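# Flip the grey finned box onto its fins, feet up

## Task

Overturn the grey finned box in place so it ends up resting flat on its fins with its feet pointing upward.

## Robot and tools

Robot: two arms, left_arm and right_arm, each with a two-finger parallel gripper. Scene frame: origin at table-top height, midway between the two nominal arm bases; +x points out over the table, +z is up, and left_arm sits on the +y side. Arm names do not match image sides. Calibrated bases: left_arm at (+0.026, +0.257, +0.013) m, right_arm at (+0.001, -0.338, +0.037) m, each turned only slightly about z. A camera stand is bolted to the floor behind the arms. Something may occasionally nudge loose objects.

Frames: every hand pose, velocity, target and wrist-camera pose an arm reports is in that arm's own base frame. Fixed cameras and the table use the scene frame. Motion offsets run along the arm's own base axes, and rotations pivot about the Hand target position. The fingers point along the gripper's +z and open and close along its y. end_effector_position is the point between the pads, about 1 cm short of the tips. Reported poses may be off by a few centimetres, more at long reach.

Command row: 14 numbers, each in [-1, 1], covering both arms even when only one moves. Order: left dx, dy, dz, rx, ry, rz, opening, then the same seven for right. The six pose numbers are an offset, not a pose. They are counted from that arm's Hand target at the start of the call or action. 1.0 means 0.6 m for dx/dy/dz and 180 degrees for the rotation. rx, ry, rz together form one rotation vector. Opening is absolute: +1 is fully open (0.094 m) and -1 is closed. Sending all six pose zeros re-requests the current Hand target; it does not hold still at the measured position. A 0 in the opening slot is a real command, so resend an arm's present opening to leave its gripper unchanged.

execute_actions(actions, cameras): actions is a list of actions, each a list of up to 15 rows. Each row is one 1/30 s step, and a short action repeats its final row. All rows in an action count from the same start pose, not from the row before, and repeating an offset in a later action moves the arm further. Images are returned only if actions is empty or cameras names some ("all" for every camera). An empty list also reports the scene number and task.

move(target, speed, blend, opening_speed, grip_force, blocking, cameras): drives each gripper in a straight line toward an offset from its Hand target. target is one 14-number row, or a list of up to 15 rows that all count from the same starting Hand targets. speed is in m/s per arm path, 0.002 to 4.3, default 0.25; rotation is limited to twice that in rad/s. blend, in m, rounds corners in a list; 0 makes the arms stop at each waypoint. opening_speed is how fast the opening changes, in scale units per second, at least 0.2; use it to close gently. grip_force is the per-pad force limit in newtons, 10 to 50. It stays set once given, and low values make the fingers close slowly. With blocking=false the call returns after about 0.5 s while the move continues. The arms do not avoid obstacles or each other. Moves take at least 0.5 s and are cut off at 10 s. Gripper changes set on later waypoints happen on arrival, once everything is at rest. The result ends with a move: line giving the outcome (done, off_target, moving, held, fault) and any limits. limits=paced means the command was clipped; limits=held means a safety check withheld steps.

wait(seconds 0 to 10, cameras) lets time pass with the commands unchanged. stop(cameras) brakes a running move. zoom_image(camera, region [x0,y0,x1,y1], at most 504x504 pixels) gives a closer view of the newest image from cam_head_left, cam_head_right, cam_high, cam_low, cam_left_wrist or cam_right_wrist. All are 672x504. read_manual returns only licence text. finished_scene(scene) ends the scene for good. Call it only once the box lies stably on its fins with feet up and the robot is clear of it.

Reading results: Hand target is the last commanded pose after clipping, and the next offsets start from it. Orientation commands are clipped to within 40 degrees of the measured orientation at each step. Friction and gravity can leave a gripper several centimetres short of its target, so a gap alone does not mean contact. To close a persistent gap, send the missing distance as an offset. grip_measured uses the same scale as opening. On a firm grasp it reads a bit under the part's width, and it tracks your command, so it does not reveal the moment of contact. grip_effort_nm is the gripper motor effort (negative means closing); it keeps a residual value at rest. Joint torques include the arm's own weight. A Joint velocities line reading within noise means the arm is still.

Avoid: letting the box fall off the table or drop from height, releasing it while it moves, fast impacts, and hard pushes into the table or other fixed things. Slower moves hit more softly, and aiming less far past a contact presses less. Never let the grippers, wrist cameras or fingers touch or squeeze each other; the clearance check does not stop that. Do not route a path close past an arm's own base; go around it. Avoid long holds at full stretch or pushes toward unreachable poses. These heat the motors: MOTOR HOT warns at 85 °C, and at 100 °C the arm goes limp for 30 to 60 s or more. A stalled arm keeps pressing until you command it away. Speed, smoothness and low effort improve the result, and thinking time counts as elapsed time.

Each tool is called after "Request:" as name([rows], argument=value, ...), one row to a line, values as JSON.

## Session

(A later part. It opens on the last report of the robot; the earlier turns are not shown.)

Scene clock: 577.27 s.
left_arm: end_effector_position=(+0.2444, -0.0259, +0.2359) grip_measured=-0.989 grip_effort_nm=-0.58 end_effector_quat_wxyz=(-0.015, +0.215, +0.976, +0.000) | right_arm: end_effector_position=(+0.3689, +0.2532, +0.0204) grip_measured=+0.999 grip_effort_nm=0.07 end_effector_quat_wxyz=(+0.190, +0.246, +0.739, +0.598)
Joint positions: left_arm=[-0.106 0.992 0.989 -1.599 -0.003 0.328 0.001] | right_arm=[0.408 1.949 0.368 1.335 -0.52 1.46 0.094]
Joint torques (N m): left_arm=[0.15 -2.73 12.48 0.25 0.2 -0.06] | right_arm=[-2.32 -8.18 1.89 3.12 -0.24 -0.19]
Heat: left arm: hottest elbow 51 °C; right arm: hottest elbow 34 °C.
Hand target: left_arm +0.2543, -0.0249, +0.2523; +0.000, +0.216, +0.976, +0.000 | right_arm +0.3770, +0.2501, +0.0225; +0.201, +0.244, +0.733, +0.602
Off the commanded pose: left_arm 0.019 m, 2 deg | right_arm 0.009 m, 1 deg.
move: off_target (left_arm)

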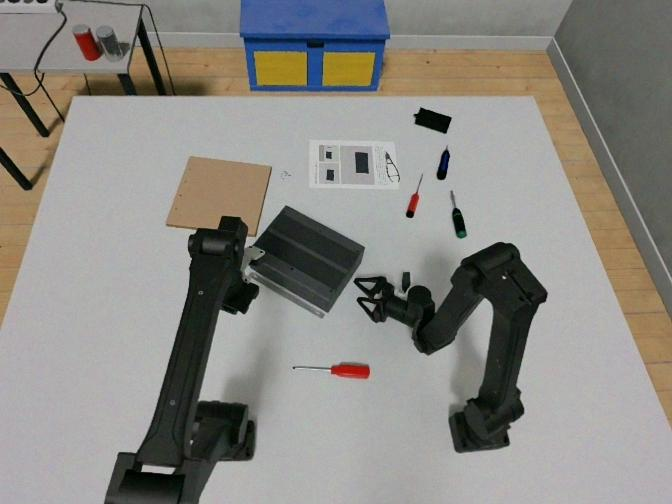

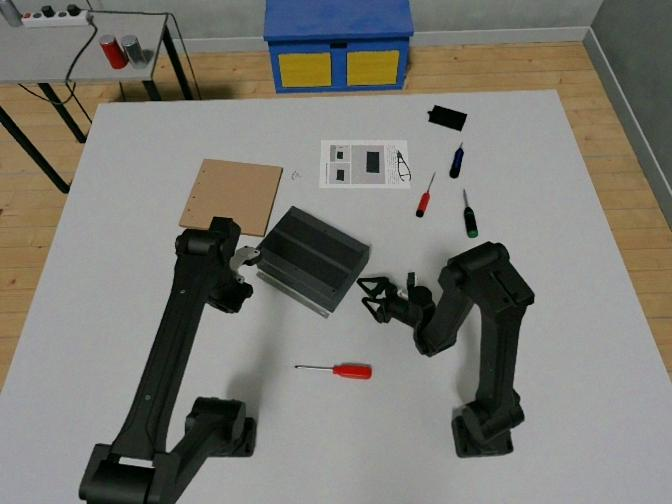

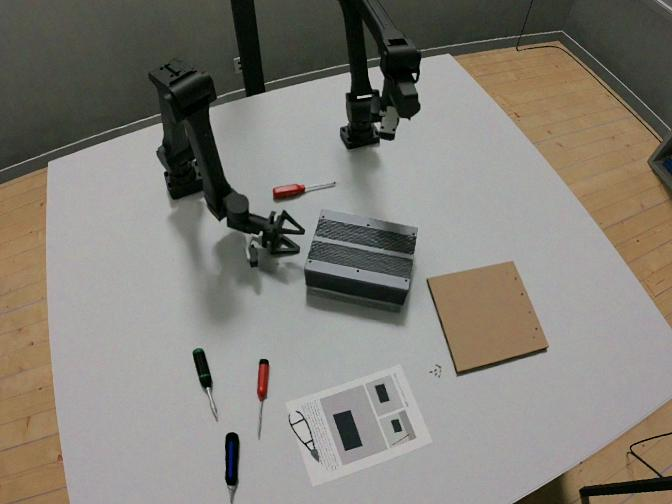

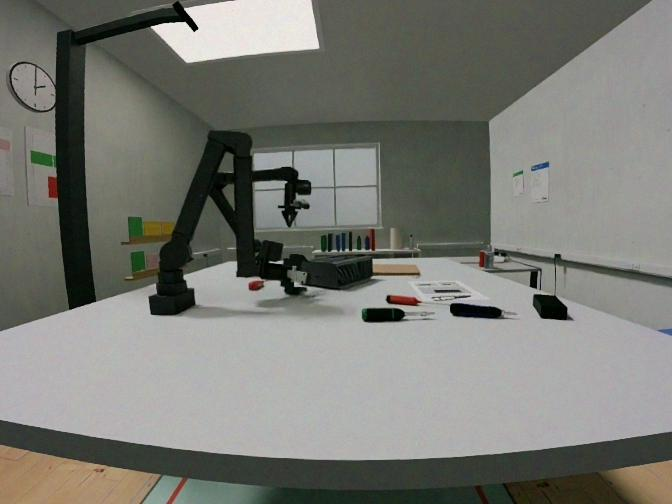

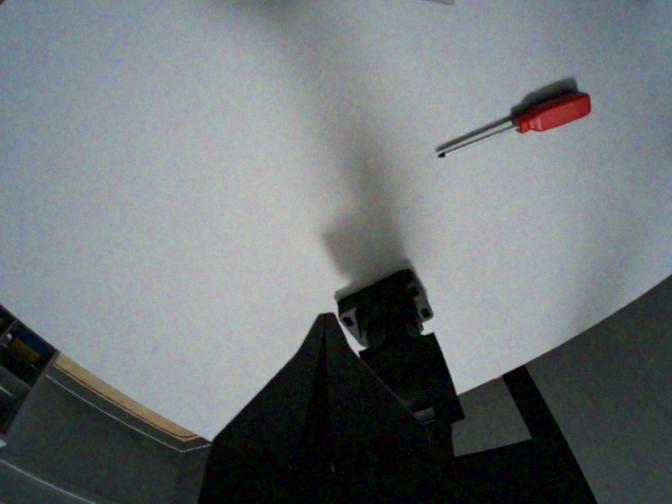

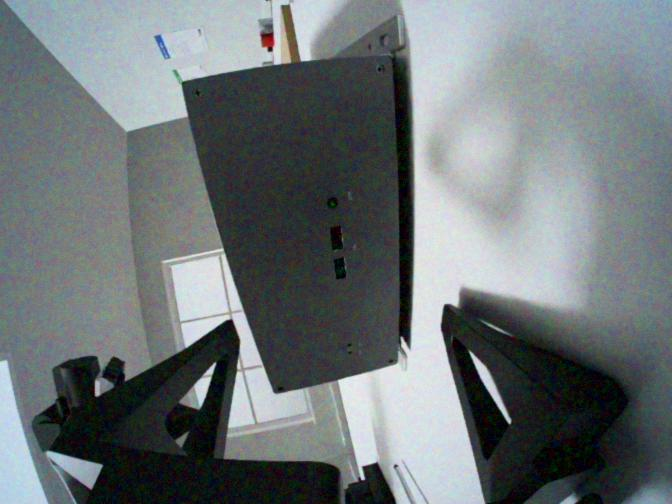

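Request:
move(target=[0,0,0,0,0,0,-1, 0.040,0.042,0.000,0,0,0,1], speed=0.04, cameras=["cam_right_wrist"])

Request:
move(target=[0,0,0,0,0,0,-1, 0.014,0.019,0.000,0,0,0,1], speed=0.04, cameras=["cam_right_wrist"])

Scene clock: 585.90 s.
left_arm: end_effector_position=(+0.2444, -0.0259, +0.2359) grip_measured=-0.989 grip_effort_nm=-0.58 end_effector_quat_wxyz=(-0.015, +0.215, +0.976, +0.000) | right_arm: end_effector_position=(+0.3995, +0.2679, +0.0256) grip_measured=+0.999 grip_effort_nm=0.07 end_effector_quat_wxyz=(+0.207, +0.245, +0.732, +0.602)
Joint positions: left_arm=[-0.106 0.992 0.989 -1.599 -0.003 0.328 0.001] | right_arm=[0.422 1.955 0.449 1.29 -0.485 1.46 0.094]
Joint torques (N m): left_arm=[0.03 -2.67 12.44 0.18 0.2 -0.05] | right_arm=[0.09 -9.11 2.96 1.81 0.07 -0.09]
Heat: left arm: hottest elbow 51 °C; right arm: hottest elbow 34 °C.
Hand target: left_arm +0.2543, -0.0249, +0.2523; +0.000, +0.216, +0.976, +0.000 | right_arm +0.4009, +0.2753, +0.0224; +0.201, +0.244, +0.733, +0.602
Off the commanded pose: left_arm 0.019 m, 2 deg | right_arm 0.008 m, 1 deg.
move: off_target (left_arm)
Images, in order (width x height): cam_right_wrist 672x504.

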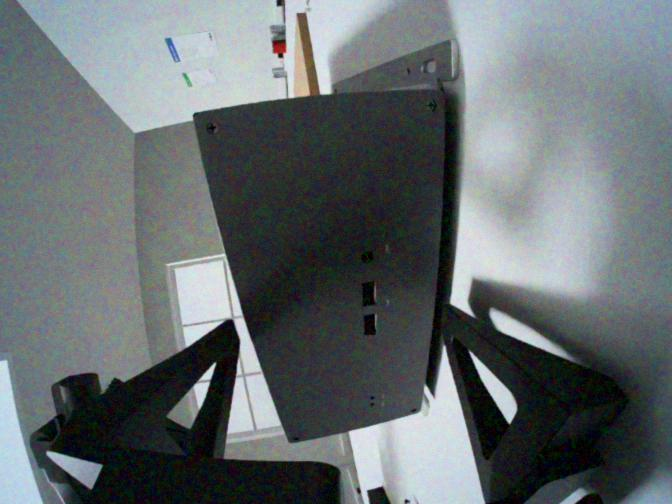

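Scene clock: 586.80 s.
left_arm: end_effector_position=(+0.2444, -0.0259, +0.2359) grip_measured=-0.989 grip_effort_nm=-0.58 end_effector_quat_wxyz=(-0.015, +0.215, +0.976, +0.000) | right_arm: end_effector_position=(+0.4076, +0.2788, +0.0253) grip_measured=+0.999 grip_effort_nm=0.07 end_effector_quat_wxyz=(+0.208, +0.244, +0.732, +0.601)
Joint positions: left_arm=[-0.106 0.992 0.989 -1.599 -0.003 0.328 0.001] | right_arm=[0.442 1.96 0.481 1.263 -0.465 1.461 0.094]
Joint torques (N m): left_arm=[0.09 -2.73 12.44 0.25 0.21 -0.06] | right_arm=[0.62 -8.88 3.26 1.94 0.06 -0.05]
Heat: left arm: hottest elbow 51 °C; right arm: hottest elbow 34 °C.
Hand target: left_arm +0.2543, -0.0249, +0.2523; +0.000, +0.216, +0.976, +0.000 | right_arm +0.4093, +0.2867, +0.0223; +0.201, +0.244, +0.733, +0.602
Off the commanded pose: left_arm 0.019 m, 2 deg | right_arm 0.009 m, 1 deg.
move: off_target (left_arm)
Images, in order (width x height): cam_right_wrist 672x504.

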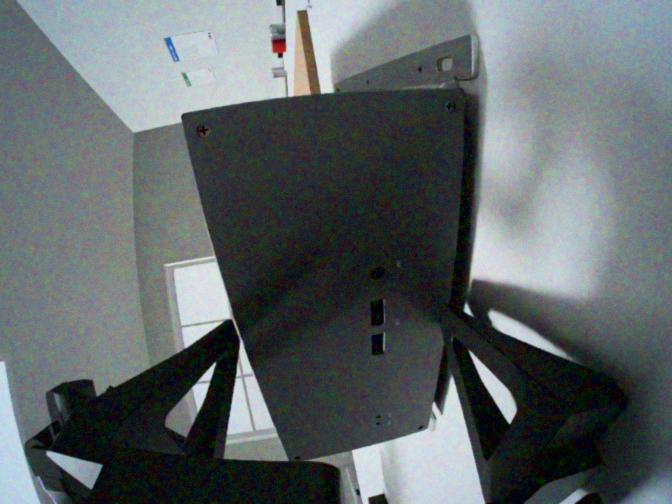

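Request:
move(target=[0,0,0,0,0,0,-1, -0.012,-0.016,-0.006,0,0,0,1], speed=0.04)

Request:
move(target=[0,0,0,0,0,0,-1, 0.016,0.021,-0.001,0,0,0,1], speed=0.04, cameras=["cam_right_wrist"])

Request:
zoom_image(camera="cam_right_wrist", region=[180, 260, 500, 420])

Scene clock: 594.20 s.
left_arm: end_effector_position=(+0.2444, -0.0259, +0.2359) grip_measured=-0.989 grip_effort_nm=-0.58 end_effector_quat_wxyz=(-0.015, +0.215, +0.976, +0.000) | right_arm: end_effector_position=(+0.4035, +0.2785, +0.0209) grip_measured=+0.999 grip_effort_nm=0.07 end_effector_quat_wxyz=(+0.202, +0.243, +0.735, +0.600)
Joint positions: left_arm=[-0.106 0.992 0.989 -1.599 -0.003 0.328 0.001] | right_arm=[0.442 1.971 0.476 1.27 -0.475 1.461 0.094]
Joint torques (N m): left_arm=[0.09 -2.84 12.48 0.23 0.21 -0.07] | right_arm=[-0.85 -9.88 1.46 2.89 -0.23 -0.09]
Heat: left arm: hottest elbow 51 °C; right arm: hottest elbow 34 °C.
Hand target: left_arm +0.2543, -0.0249, +0.2523; +0.000, +0.216, +0.976, +0.000 | right_arm +0.4021, +0.2772, +0.0189; +0.201, +0.244, +0.733, +0.602
Off the commanded pose: left_arm 0.019 m, 2 deg | right_arm 0.003 m, 0 deg.
move: off_target (left_arm)

Scene clock: 595.03 s.
left_arm: end_effector_position=(+0.2444, -0.0259, +0.2359) grip_measured=-0.989 grip_effort_nm=-0.58 end_effector_quat_wxyz=(-0.015, +0.215, +0.976, +0.000) | right_arm: end_effector_position=(+0.4097, +0.2810, +0.0213) grip_measured=+0.999 grip_effort_nm=0.07 end_effector_quat_wxyz=(+0.207, +0.245, +0.732, +0.601)
Joint positions: left_arm=[-0.106 0.992 0.989 -1.599 -0.003 0.328 0.001] | right_arm=[0.446 1.978 0.491 1.27 -0.461 1.464 0.094]
Joint torques (N m): left_arm=[0.15 -2.78 12.45 0.21 0.2 -0.07] | right_arm=[0.73 -9.99 3.33 1.88 0.07 -0.01]
Heat: left arm: hottest elbow 51 °C; right arm: hottest elbow 34 °C.
Hand target: left_arm +0.2543, -0.0249, +0.2523; +0.000, +0.216, +0.976, +0.000 | right_arm +0.4118, +0.2897, +0.0182; +0.201, +0.244, +0.733, +0.602
Off the commanded pose: left_arm 0.019 m, 2 deg | right_arm 0.009 m, 1 deg.
move: off_target (left_arm)
Images, in order (width x height): cam_right_wrist 672x504.

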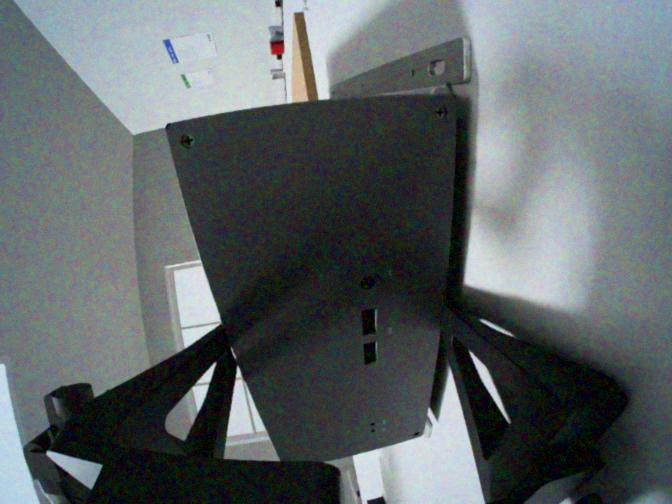

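Scaled by 1.575 from the camera's 672x504 image, which has a finer 960x720 frame.

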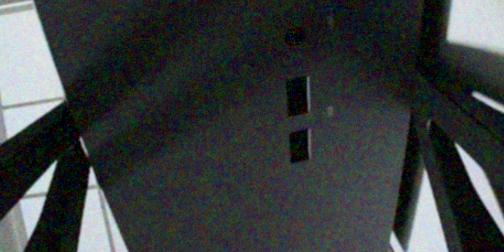

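Request:
move(target=[0,0,0,0,0,0,-1, 0.012,0.016,0,0,0,0,1], speed=0.04, cameras=["cam_right_wrist"])

Request:
move(target=[0,0,0,0,0,0,-1, 0.012,0.016,0,0,0,0,1], speed=0.04, cameras=["cam_right_wrist"])

Scene clock: 601.67 s.
left_arm: end_effector_position=(+0.2444, -0.0259, +0.2359) grip_measured=-0.989 grip_effort_nm=-0.58 end_effector_quat_wxyz=(-0.015, +0.215, +0.976, +0.000) | right_arm: end_effector_position=(+0.4118, +0.2825, +0.0208) grip_measured=+0.999 grip_effort_nm=0.07 end_effector_quat_wxyz=(+0.208, +0.249, +0.732, +0.599)
Joint positions: left_arm=[-0.106 0.992 0.989 -1.599 -0.003 0.328 0.001] | right_arm=[0.45 1.977 0.497 1.262 -0.449 1.467 0.094]
Joint torques (N m): left_arm=[0.21 -2.9 12.45 0.24 0.21 -0.06] | right_arm=[0.91 -9.35 5.07 1.4 0.19 -0.01]
Heat: left arm: hottest elbow 51 °C; right arm: hottest elbow 34 °C.
Hand target: left_arm +0.2543, -0.0249, +0.2523; +0.000, +0.216, +0.976, +0.000 | right_arm +0.4190, +0.2993, +0.0183; +0.201, +0.244, +0.733, +0.602
Off the commanded pose: left_arm 0.019 m, 2 deg | right_arm 0.018 m, 1 deg.
move: off_target (left_arm, right_arm)
Images, in order (width x height): cam_right_wrist 672x504.

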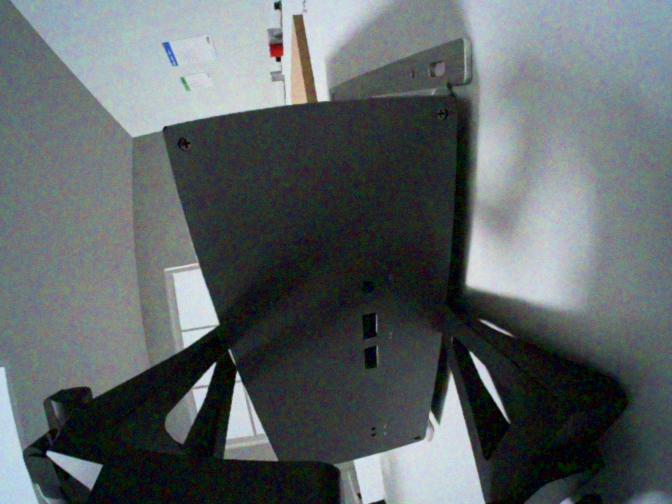

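Scene clock: 602.60 s.
left_arm: end_effector_position=(+0.2444, -0.0259, +0.2359) grip_measured=-0.989 grip_effort_nm=-0.58 end_effector_quat_wxyz=(-0.015, +0.215, +0.976, +0.000) | right_arm: end_effector_position=(+0.4184, +0.2889, +0.0207) grip_measured=+0.999 grip_effort_nm=0.03 end_effector_quat_wxyz=(+0.210, +0.251, +0.733, +0.597)
Joint positions: left_arm=[-0.106 0.992 0.989 -1.599 -0.003 0.328 0.001] | right_arm=[0.461 1.977 0.519 1.236 -0.433 1.468 0.094]
Joint torques (N m): left_arm=[0.03 -2.73 12.48 0.24 0.22 -0.06] | right_arm=[2.2 -9.41 5.5 1.69 0.04 0]
Heat: left arm: hottest elbow 51 °C; right arm: hottest elbow 34 °C.
Hand target: left_arm +0.2543, -0.0249, +0.2523; +0.000, +0.216, +0.976, +0.000 | right_arm +0.4261, +0.3090, +0.0182; +0.201, +0.244, +0.733, +0.602
Off the commanded pose: left_arm 0.019 m, 2 deg | right_arm 0.022 m, 1 deg.
move: off_target (left_arm, right_arm)
Images, in order (width x height): cam_right_wrist 672x504.

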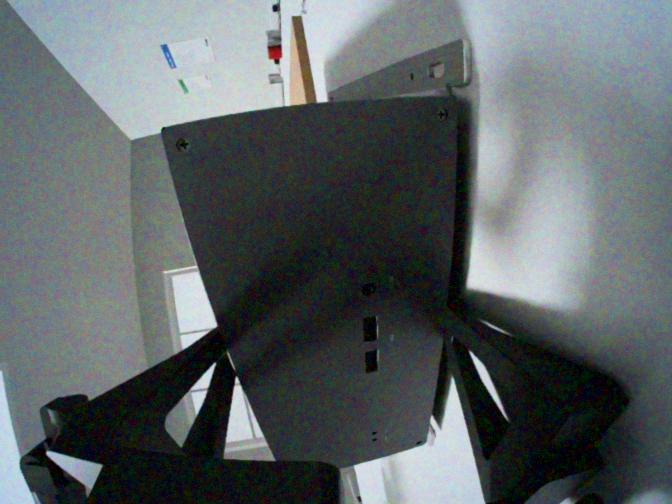

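Request:
move(target=[0,0,0,0,0,0,-1, 0.004,0.006,0,0,0,0,0.6], speed=0.04, grip_force=[50,20])

Request:
move(target=[0,0,0,0,0,0,-1, 0.0,0.0,0.06,0,0,0,0.6], speed=0.03, cameras=["cam_right_wrist"])

Scene clock: 636.10 s.
left_arm: end_effector_position=(+0.2444, -0.0259, +0.2359) grip_measured=-0.989 grip_effort_nm=-0.58 end_effector_quat_wxyz=(-0.015, +0.215, +0.976, +0.000) | right_arm: end_effector_position=(+0.4214, +0.2919, +0.0205) grip_measured=+0.976 grip_effort_nm=-0.48 end_effector_quat_wxyz=(+0.210, +0.251, +0.733, +0.597)
Joint positions: left_arm=[-0.106 0.992 0.989 -1.599 -0.003 0.328 0.001] | right_arm=[0.466 1.98 0.53 1.229 -0.427 1.469 0.093]
Joint torques (N m): left_arm=[0.03 -2.84 12.46 0.18 0.21 -0.06] | right_arm=[1.67 -9.52 5.59 1.59 0.12 0.01]
Heat: left arm: hottest elbow 52 °C; right arm: hottest elbow 34 °C.
Hand target: left_arm +0.2543, -0.0249, +0.2523; +0.000, +0.216, +0.976, +0.000 | right_arm +0.4285, +0.3126, +0.0181; +0.201, +0.244, +0.733, +0.602
Off the commanded pose: left_arm 0.019 m, 2 deg | right_arm 0.022 m, 1 deg.
grip_force (N): 50, 20
move: off_target (left_arm, right_arm)

Scene clock: 637.73 s.
left_arm: end_effector_position=(+0.2444, -0.0259, +0.2359) grip_measured=-0.989 grip_effort_nm=-0.58 end_effector_quat_wxyz=(-0.015, +0.215, +0.976, +0.000) | right_arm: end_effector_position=(+0.4213, +0.2963, +0.0301) grip_measured=+0.976 grip_effort_nm=-0.49 end_effector_quat_wxyz=(+0.199, +0.254, +0.746, +0.583)
Joint positions: left_arm=[-0.106 0.992 0.989 -1.599 -0.003 0.328 0.001] | right_arm=[0.474 1.904 0.533 1.103 -0.425 1.457 0.093]
Joint torques (N m): left_arm=[0.15 -2.78 12.44 0.23 0.21 -0.05] | right_arm=[0.79 -14.68 4.68 1.78 -0.11 0.13]
Heat: left arm: hottest elbow 52 °C; right arm: hottest elbow 34 °C.
Hand target: left_arm +0.2543, -0.0249, +0.2523; +0.000, +0.216, +0.976, +0.000 | right_arm +0.4286, +0.3125, +0.0543; +0.201, +0.244, +0.733, +0.602
Off the commanded pose: left_arm 0.019 m, 2 deg | right_arm 0.030 m, 3 deg.
grip_force (N): 50, 20
move: off_target (left_arm, right_arm)
Images, in order (width x height): cam_right_wrist 672x504.

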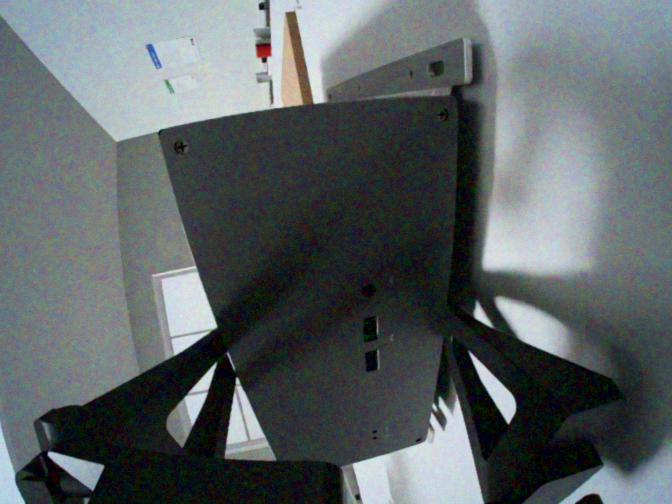

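Request:
move([
  [0,0,0,0,0,0,-1, 0.0,0.0,0.03,0,0,0,0.6],
  [0,0,0,0,0,0,-1, 0.12,-0.062,0.036,0,0,0.097,0.6],
  [0,0,0,0,0,0,-1, 0.233,-0.1,0.04,0,0,0.194,0.6],
], speed=[0.03,0.06,0.06], blend=[0.005,0.02,0], cameras=["cam_right_wrist","cam_high","cam_head_right"])

Scene clock: 666.83 s.
left_arm: end_effector_position=(+0.2444, -0.0259, +0.2359) grip_measured=-0.989 grip_effort_nm=-0.58 end_effector_quat_wxyz=(-0.015, +0.215, +0.976, +0.000) | right_arm: end_effector_position=(+0.5310, +0.2540, +0.0303) grip_measured=+0.976 grip_effort_nm=-0.49 end_effector_quat_wxyz=(-0.016, +0.027, +0.782, +0.623)
Joint positions: left_arm=[-0.106 0.992 0.989 -1.599 -0.003 0.328 0.001] | right_arm=[0.159 2.062 1.145 -0.024 -1.29 0.709 0.093]
Joint torques (N m): left_arm=[0.03 -2.73 12.49 0.23 0.2 -0.06] | right_arm=[-1.73 -19.78 10.95 1.07 -1.27 0.38]
Heat: left arm: hottest elbow 52 °C; right arm: hottest elbow 35 °C.
Hand target: left_arm +0.2543, -0.0249, +0.2523; +0.000, +0.216, +0.976, +0.000 | right_arm +0.5684, +0.2526, +0.0782; +0.011, +0.013, +0.773, +0.635
Off the commanded pose: left_arm 0.019 m, 2 deg | right_arm 0.061 m, 4 deg.
grip_force (N): 50, 20
move: off_target (left_arm, right_arm)
Images, in order (width x height): cam_head_right 672x504, cam_high 672x504, cam_right_wrist 672x504.

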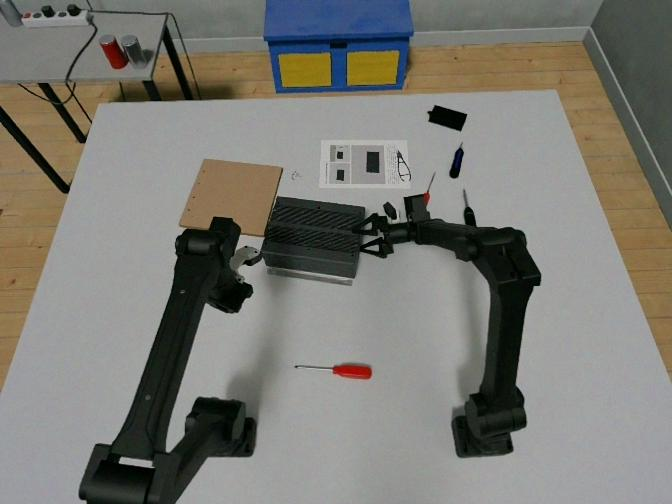

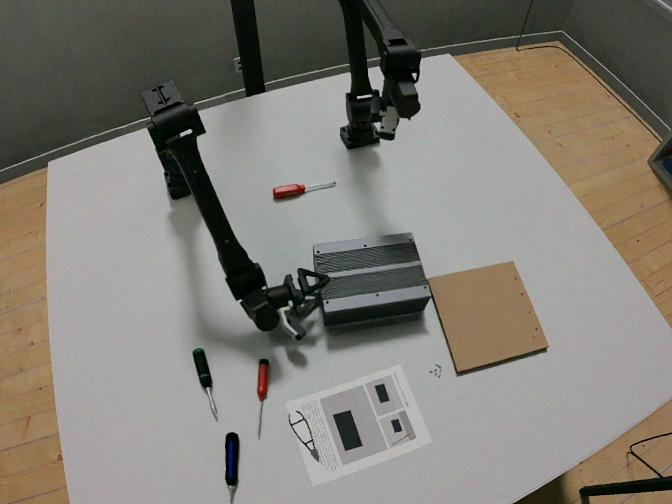

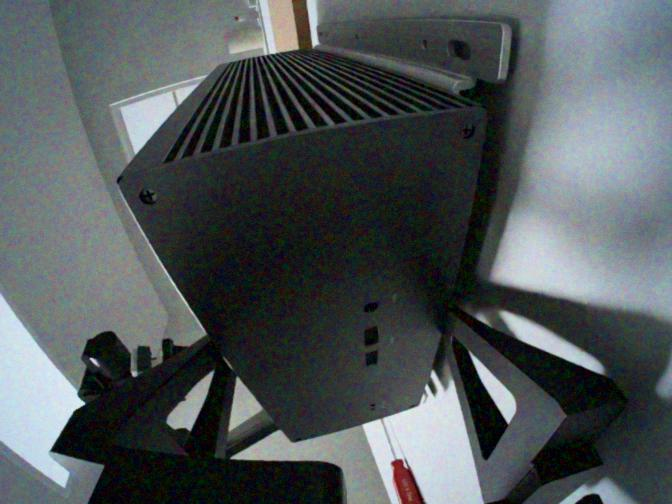

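Request:
move(target=[0.75,-0.083,0.0,-0.0237,-0.08,0.0936,-1, 0,0,0,0,0,0,0.6], speed=0.2, cameras=["cam_head_left","cam_head_right","cam_high","cam_left_wrist"])

Scene clock: 712.27 s.
left_arm: end_effector_position=(+0.6939, -0.0749, +0.2552) grip_measured=-0.989 grip_effort_nm=-0.58 end_effector_quat_wxyz=(+0.129, +0.077, +0.989, -0.010) | right_arm: end_effector_position=(+0.5314, +0.2538, +0.0310) grip_measured=+0.976 grip_effort_nm=-0.49 end_effector_quat_wxyz=(-0.018, +0.026, +0.782, +0.622)
Joint positions: left_arm=[-0.104 2.051 2.208 -1.468 0.013 0.05 0.001] | right_arm=[0.158 2.062 1.152 -0.048 -1.292 0.692 0.093]
Joint torques (N m): left_arm=[-0.56 -17.61 12.89 0.83 -0.03 -0.33] | right_arm=[-1.67 -20.37 11.21 1.02 -1.25 0.34]
Heat: left arm: hottest elbow 53 °C; right arm: hottest elbow 45 °C.
Hand target: left_arm +0.7043, -0.0745, +0.2524; +0.130, +0.070, +0.989, -0.009 | right_arm +0.5684, +0.2525, +0.0784; +0.011, +0.013, +0.773, +0.635
Off the commanded pose: left_arm 0.011 m, 1 deg | right_arm 0.060 m, 4 deg.
grip_force (N): 50, 20
move: off_target (left_arm, right_arm)
Images, in order (width x height): cam_head_left 672x504, cam_head_right 672x504, cam_high 672x504, cam_left_wrist 672x504.

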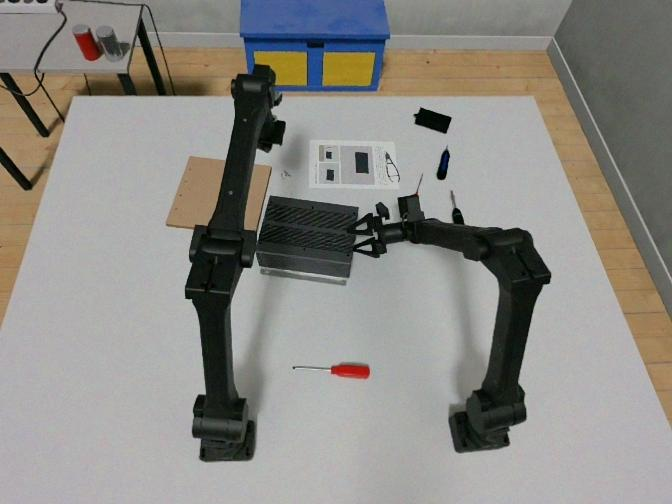

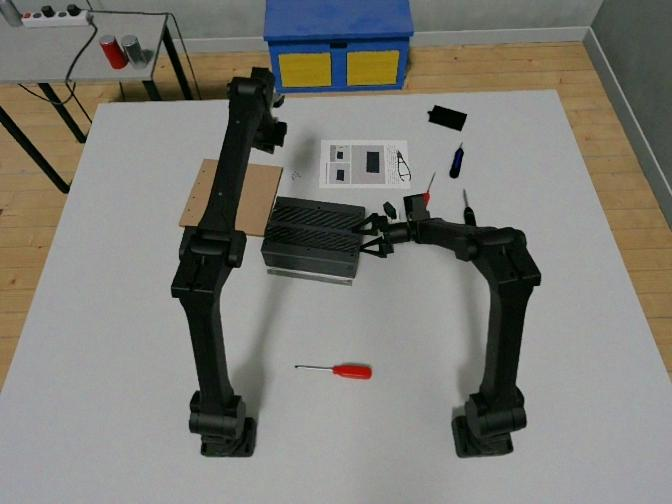

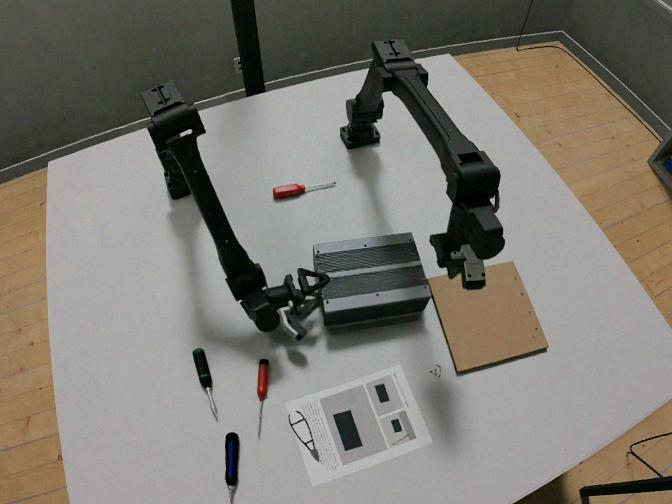

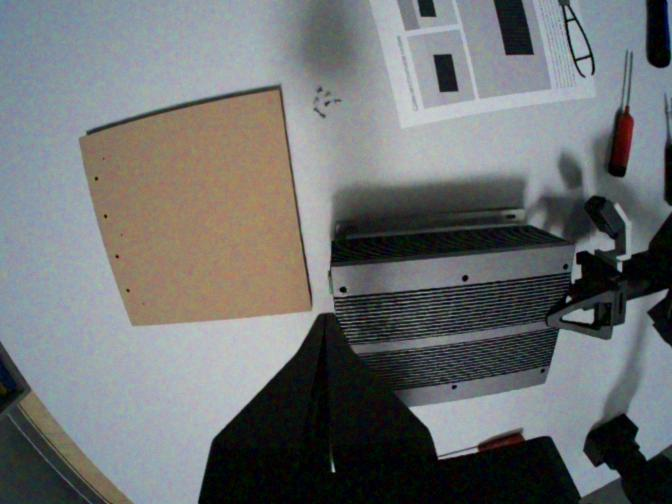

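Request:
move([
  [0,-0.075,-0.22,0,0,0,-1, 0,0,0,0,0,0,0.6],
  [0,-0.075,-0.325,0,0,0,-1, 0,0,0,0,0,0,0.6],
], speed=[0.15,0.06], cameras=["cam_high","cam_left_wrist"])

Scene clock: 731.93 s.
left_arm: end_effector_position=(+0.7033, -0.1149, +0.0781) grip_measured=-0.989 grip_effort_nm=-0.58 end_effector_quat_wxyz=(+0.139, +0.072, +0.988, -0.010) | right_arm: end_effector_position=(+0.5314, +0.2538, +0.0310) grip_measured=+0.976 grip_effort_nm=-0.48 end_effector_quat_wxyz=(-0.018, +0.026, +0.782, +0.622)
Joint positions: left_arm=[-0.162 2.116 1.844 -1.019 -0.004 -0.015 0.001] | right_arm=[0.158 2.062 1.152 -0.048 -1.292 0.692 0.093]
Joint torques (N m): left_arm=[-1.32 -18.26 9.03 1.69 -0.04 -0.33] | right_arm=[-1.96 -19.96 10.95 1.14 -1.25 0.33]
Heat: left arm: hottest elbow 53 °C; right arm: hottest elbow 46 °C.
Hand target: left_arm +0.7044, -0.1196, +0.0573; +0.130, +0.070, +0.989, -0.009 | right_arm +0.5684, +0.2525, +0.0784; +0.011, +0.013, +0.773, +0.635
Off the commanded pose: left_arm 0.021 m, 1 deg | right_arm 0.060 m, 4 deg.
grip_force (N): 50, 20
move: off_target (left_arm, right_arm)
Images, in order (width x height): cam_high 672x504, cam_left_wrist 672x504.

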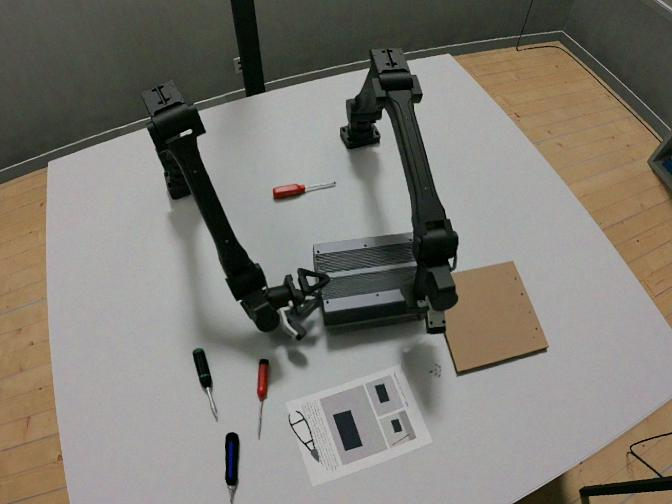

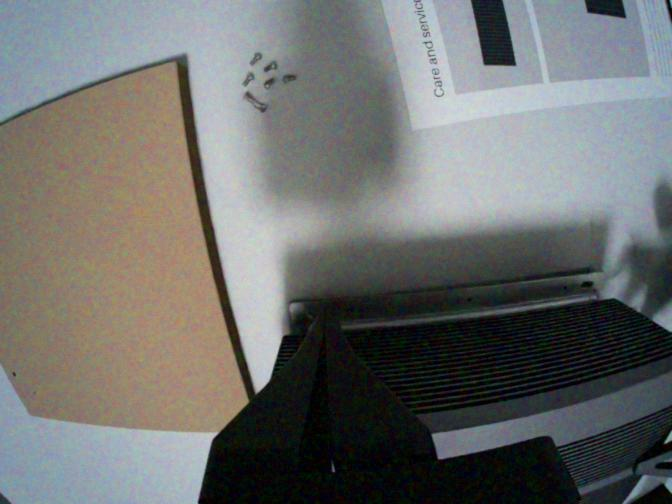

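Request:
move(target=[0.02,0,-0.04,0,0,0,-1, 0,0,0,0,0,0,0.6], speed=0.06, cameras=["cam_left_wrist"])

Request:
move(target=[-0.08,0,0,0,0,0,-1, 0,0,0,0,0,0,0.6], speed=0.06, cameras=["cam_left_wrist"])

Scene clock: 744.70 s.
left_arm: end_effector_position=(+0.7079, -0.1156, +0.0455) grip_measured=-0.989 grip_effort_nm=-0.58 end_effector_quat_wxyz=(+0.131, +0.073, +0.989, -0.009) | right_arm: end_effector_position=(+0.5313, +0.2537, +0.0308) grip_measured=+0.976 grip_effort_nm=-0.48 end_effector_quat_wxyz=(-0.018, +0.026, +0.782, +0.622)
Joint positions: left_arm=[-0.162 2.166 1.844 -0.985 -0.005 -0.015 0.001] | right_arm=[0.158 2.062 1.152 -0.048 -1.292 0.692 0.093]
Joint torques (N m): left_arm=[-1.14 -18.32 11.07 1.37 0 -0.31] | right_arm=[-1.49 -20.19 11.18 1.2 -1.28 0.33]
Heat: left arm: hottest elbow 52 °C; right arm: hottest elbow 46 °C.
Hand target: left_arm +0.7163, -0.1196, +0.0333; +0.130, +0.070, +0.989, -0.009 | right_arm +0.5684, +0.2525, +0.0784; +0.011, +0.013, +0.773, +0.635
Off the commanded pose: left_arm 0.015 m, 0 deg | right_arm 0.060 m, 4 deg.
grip_force (N): 50, 20
move: off_target (left_arm, right_arm)
Images, in order (width x height): cam_left_wrist 672x504.

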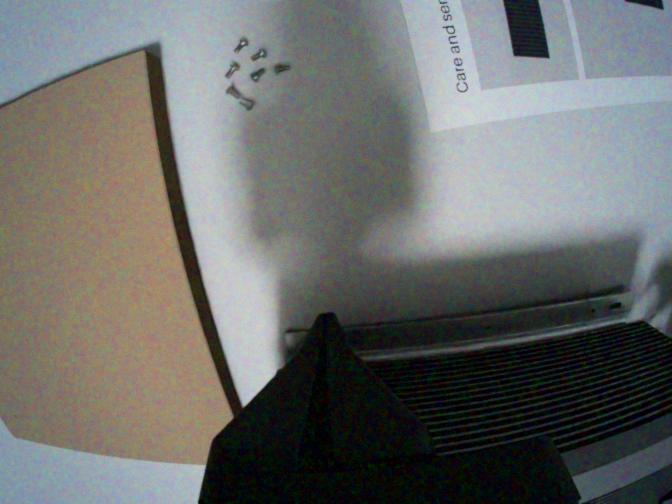

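Scene clock: 746.03 s.
left_arm: end_effector_position=(+0.6856, -0.1126, +0.0536) grip_measured=-0.989 grip_effort_nm=-0.58 end_effector_quat_wxyz=(+0.158, +0.065, +0.985, -0.010) | right_arm: end_effector_position=(+0.5297, +0.2538, +0.0288) grip_measured=+0.976 grip_effort_nm=-0.48 end_effector_quat_wxyz=(-0.014, +0.017, +0.782, +0.623)
Joint positions: left_arm=[-0.165 2.07 1.691 -0.875 -0.011 -0.032 0.001] | right_arm=[0.158 2.066 1.152 -0.055 -1.298 0.662 0.093]
Joint torques (N m): left_arm=[-2.02 -19.02 6.61 0.59 0.08 -0.25] | right_arm=[-1.44 -20.19 11.15 0.98 -1.07 0.57]
Heat: left arm: hottest elbow 52 °C; right arm: hottest elbow 46 °C.
Hand target: left_arm +0.6684, -0.1197, +0.0335; +0.130, +0.070, +0.989, -0.009 | right_arm +0.5683, +0.2525, +0.0781; +0.011, +0.013, +0.773, +0.635
Off the commanded pose: left_arm 0.028 m, 3 deg | right_arm 0.063 m, 3 deg.
grip_force (N): 50, 20
move: off_target (left_arm, right_arm)
Images, in order (width x height): cam_left_wrist 672x504.

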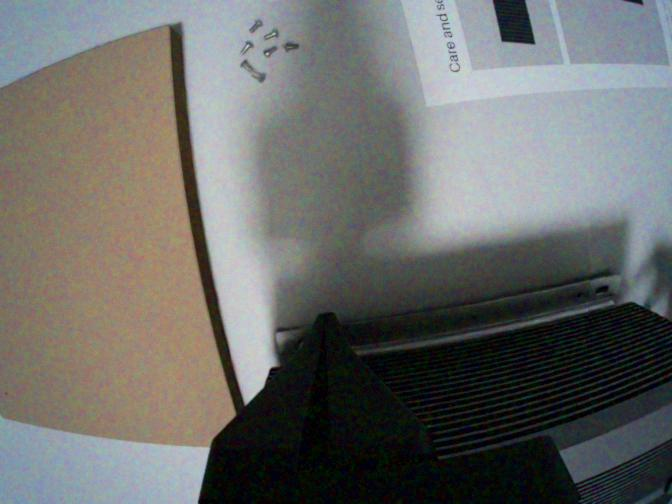

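Request:
move(target=[-0.25,0.01,0.01,0,0,0,-1, -0.12,0.0,0,0,0,0,0.6], speed=[0.07,0.034], cameras=["cam_high","cam_head_right","cam_left_wrist","cam_right_wrist"])

speed must be one number or a list of one number, got a list of 2; nothing of the call was run

Request:
move(target=[-0.25,0.01,0.01,0,0,0,-1, -0.12,0.0,0,0,0,0,0.6], speed=0.06, cameras=["cam_high","cam_head_right","cam_left_wrist","cam_right_wrist"])

Scene clock: 757.77 s.
left_arm: end_effector_position=(+0.5655, -0.1050, +0.0990) grip_measured=-0.989 grip_effort_nm=-0.58 end_effector_quat_wxyz=(+0.212, +0.059, +0.975, -0.012) | right_arm: end_effector_position=(+0.4729, +0.2483, +0.0283) grip_measured=+0.976 grip_effort_nm=-0.48 end_effector_quat_wxyz=(-0.008, +0.005, +0.782, +0.623)
Joint positions: left_arm=[-0.192 1.685 1.212 -0.671 -0.03 -0.064 0.001] | right_arm=[0.166 1.978 0.971 0.04 -1.294 0.641 0.093]
Joint torques (N m): left_arm=[-2.96 -10.7 3.15 -0.81 0.32 -0.32] | right_arm=[-0.62 -21.71 7.35 1.83 -0.8 0.94]
Heat: left arm: hottest elbow 50 °C; right arm: hottest elbow 46 °C.
Hand target: left_arm +0.5183, -0.1135, +0.0394; +0.130, +0.069, +0.989, -0.009 | right_arm +0.4964, +0.2526, +0.0782; +0.011, +0.013, +0.773, +0.635
Off the commanded pose: left_arm 0.076 m, 10 deg | right_arm 0.055 m, 3 deg.
grip_force (N): 50, 20
move: off_target (left_arm, right_arm)
Images, in order (width x height): cam_head_right 672x504, cam_high 672x504, cam_left_wrist 672x504, cam_right_wrist 672x504.

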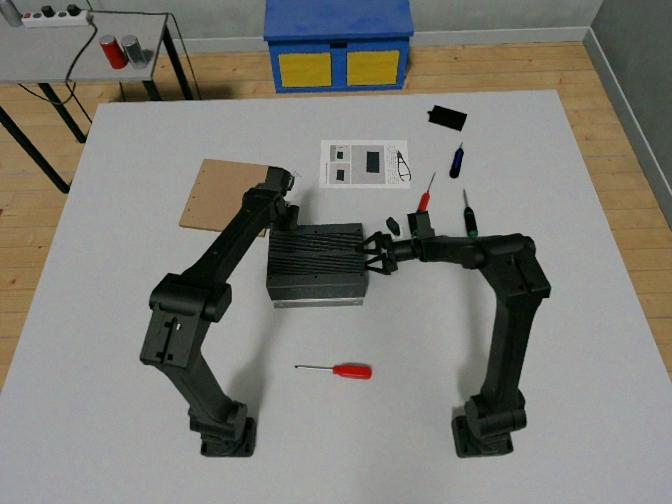

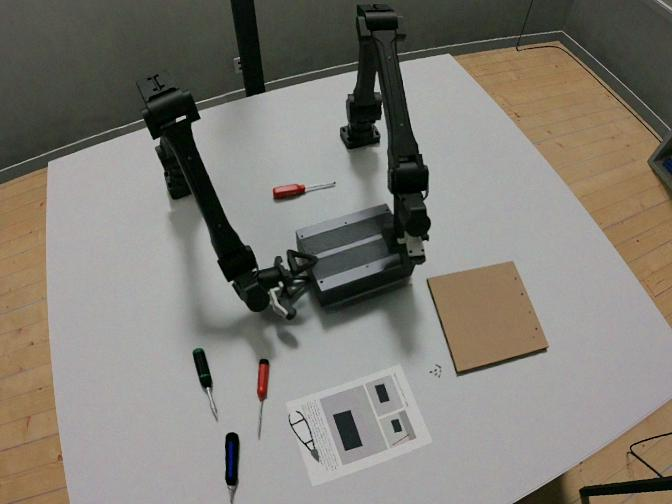

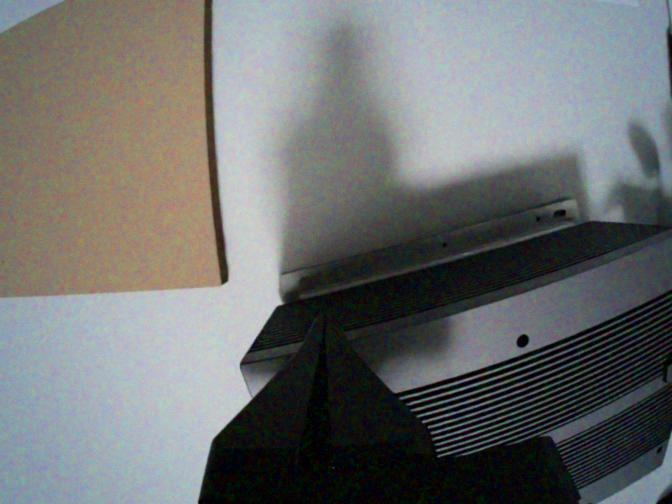

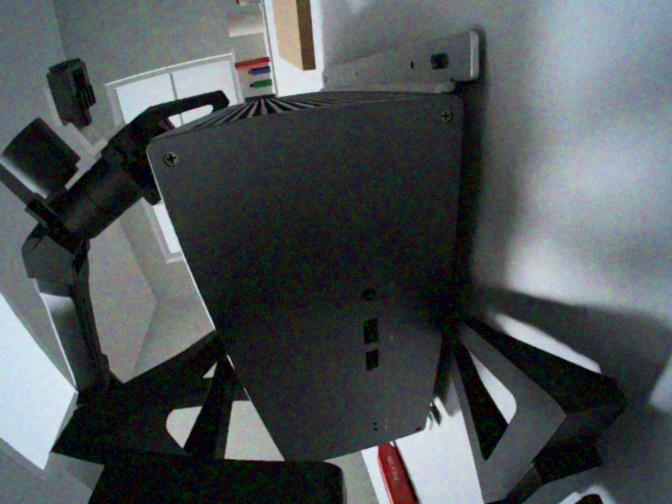

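Request:
move([
  [0,0.03,0.3,0,0,0,-1, -0.03,-0.01,-0.06,0,0,0,0.6],
  [-0.092,0.289,0.367,-0.421,0.1024,-0.0224,1, -0.03,-0.01,-0.083,0,0,0,0.6],
], speed=[0.1,0.15], cameras=["cam_high","cam_head_right","cam_left_wrist"])

Scene clock: 790.27 s.
left_arm: end_effector_position=(+0.4666, +0.0574, +0.2557) grip_measured=+0.996 grip_effort_nm=0.17 end_effector_quat_wxyz=(+0.116, -0.084, +0.820, -0.554) | right_arm: end_effector_position=(+0.4675, +0.2475, +0.0222) grip_measured=+0.976 grip_effort_nm=-0.49 end_effector_quat_wxyz=(+0.002, +0.011, +0.775, +0.632)
Joint positions: left_arm=[0.471 1.683 1.383 -1.669 1.17 0.532 0.094] | right_arm=[0.166 1.993 0.922 0.224 -1.298 0.753 0.093]
Joint torques (N m): left_arm=[-0.03 -13.8 7.72 -0.39 0.76 -0.13] | right_arm=[-0.73 -14.51 5.78 2.39 -0.47 0.19]
Heat: left arm: hottest elbow 47 °C; right arm: hottest elbow 42 °C.
Hand target: left_arm +0.4632, +0.0598, +0.2597; -0.004, +0.005, +0.780, -0.626 | right_arm +0.4784, +0.2466, +0.0285; +0.011, +0.013, +0.773, +0.635
Off the commanded pose: left_arm 0.006 m, 20 deg | right_arm 0.013 m, 1 deg.
joint sent to its limit (left arm) — joint 4 (wrist pitch), lower limit. The joint targets are off in orientation, not in position.
grip_force (N): 50, 20
move: off_target (left_arm, right_arm); target 2's new opening was sent with left_arm's hand 0.006 m and 20 deg from that target
Images, in order (width x height): cam_head_right 672x504, cam_high 672x504, cam_left_wrist 672x504.

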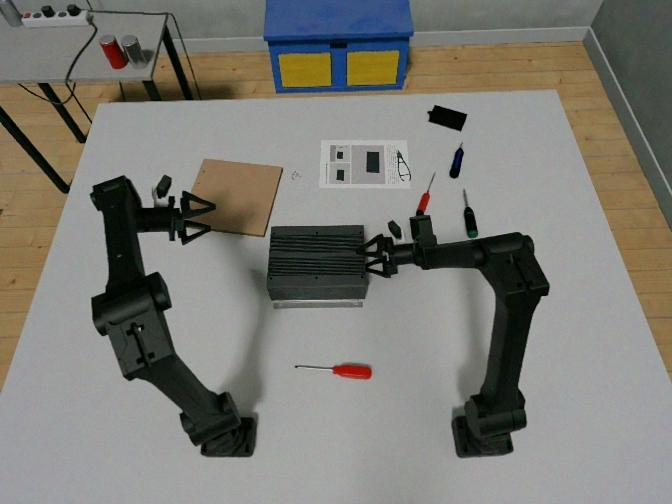

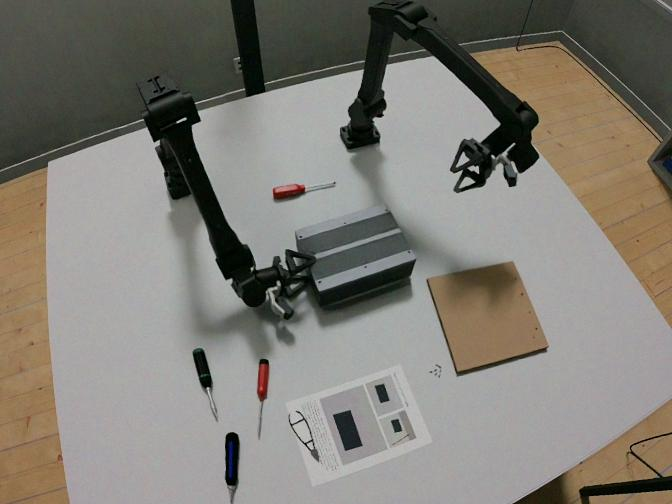

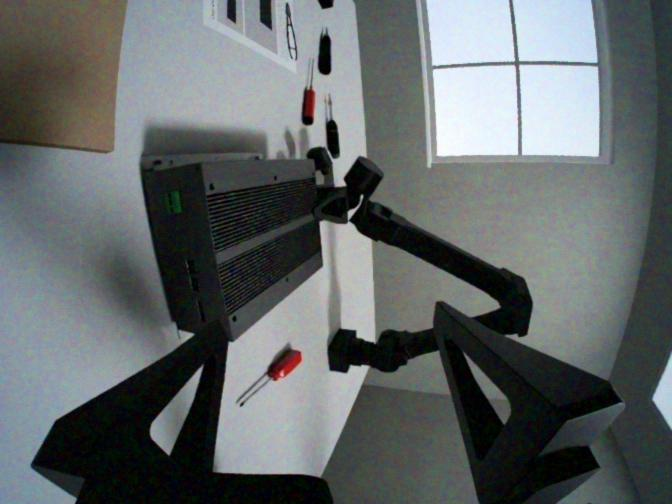

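Request:
move(target=[0,-0.01,-0.25,0,0,0,1, 0,0,0,0,0,0,0.6], speed=0.12, cameras=["cam_high","cam_head_right","cam_left_wrist"])

Scene clock: 799.70 s.
left_arm: end_effector_position=(+0.4605, +0.0564, +0.1150) grip_measured=+0.997 grip_effort_nm=0.17 end_effector_quat_wxyz=(+0.054, -0.041, +0.815, -0.575) | right_arm: end_effector_position=(+0.4675, +0.2475, +0.0222) grip_measured=+0.976 grip_effort_nm=-0.49 end_effector_quat_wxyz=(+0.002, +0.011, +0.775, +0.632)
Joint positions: left_arm=[0.465 1.966 1.333 -1.669 1.108 0.83 0.094] | right_arm=[0.166 1.993 0.922 0.224 -1.298 0.753 0.093]
Joint torques (N m): left_arm=[-1.55 -13.51 7.28 -0.9 0.43 0.01] | right_arm=[-1.14 -14.21 5.79 2.45 -0.48 0.2]
Heat: left arm: hottest elbow 47 °C; right arm: hottest elbow 41 °C.
Hand target: left_arm +0.4633, +0.0538, +0.1097; -0.004, +0.005, +0.780, -0.626 | right_arm +0.4784, +0.2466, +0.0285; +0.011, +0.013, +0.773, +0.635
Off the commanded pose: left_arm 0.007 m, 11 deg | right_arm 0.013 m, 1 deg.
joint sent to its limit (left arm) — joint 4 (wrist pitch), lower limit. The joint targets are off in orientation, not in position.
grip_force (N): 50, 20
move: off_target (left_arm, right_arm)
Images, in order (width x height): cam_head_right 672x504, cam_high 672x504, cam_left_wrist 672x504.

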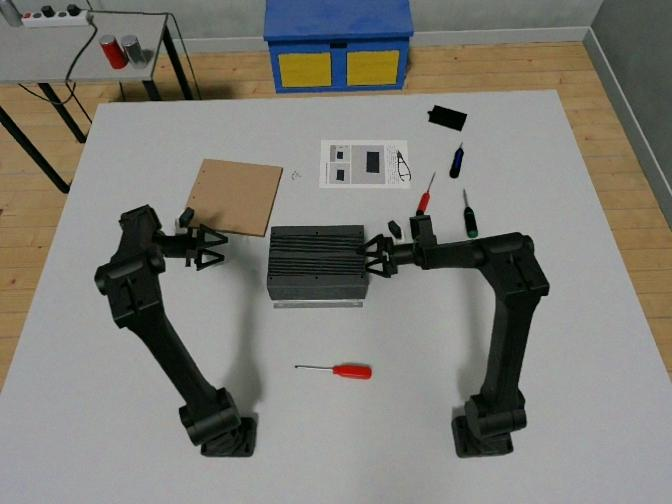

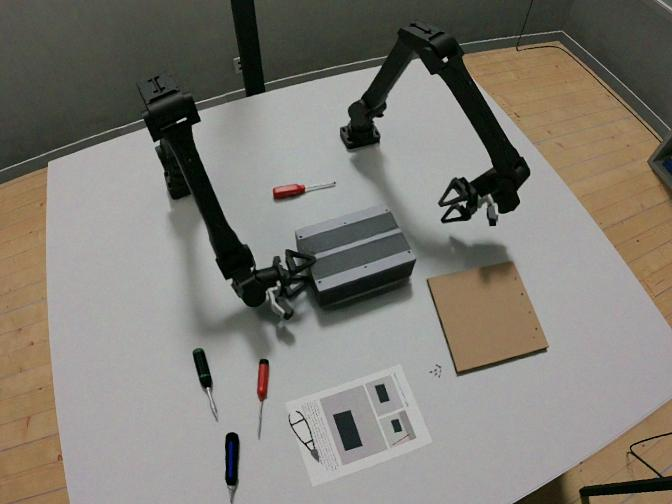

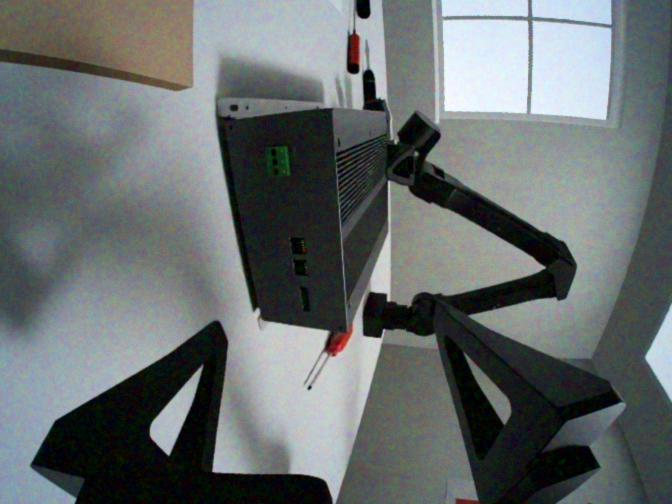

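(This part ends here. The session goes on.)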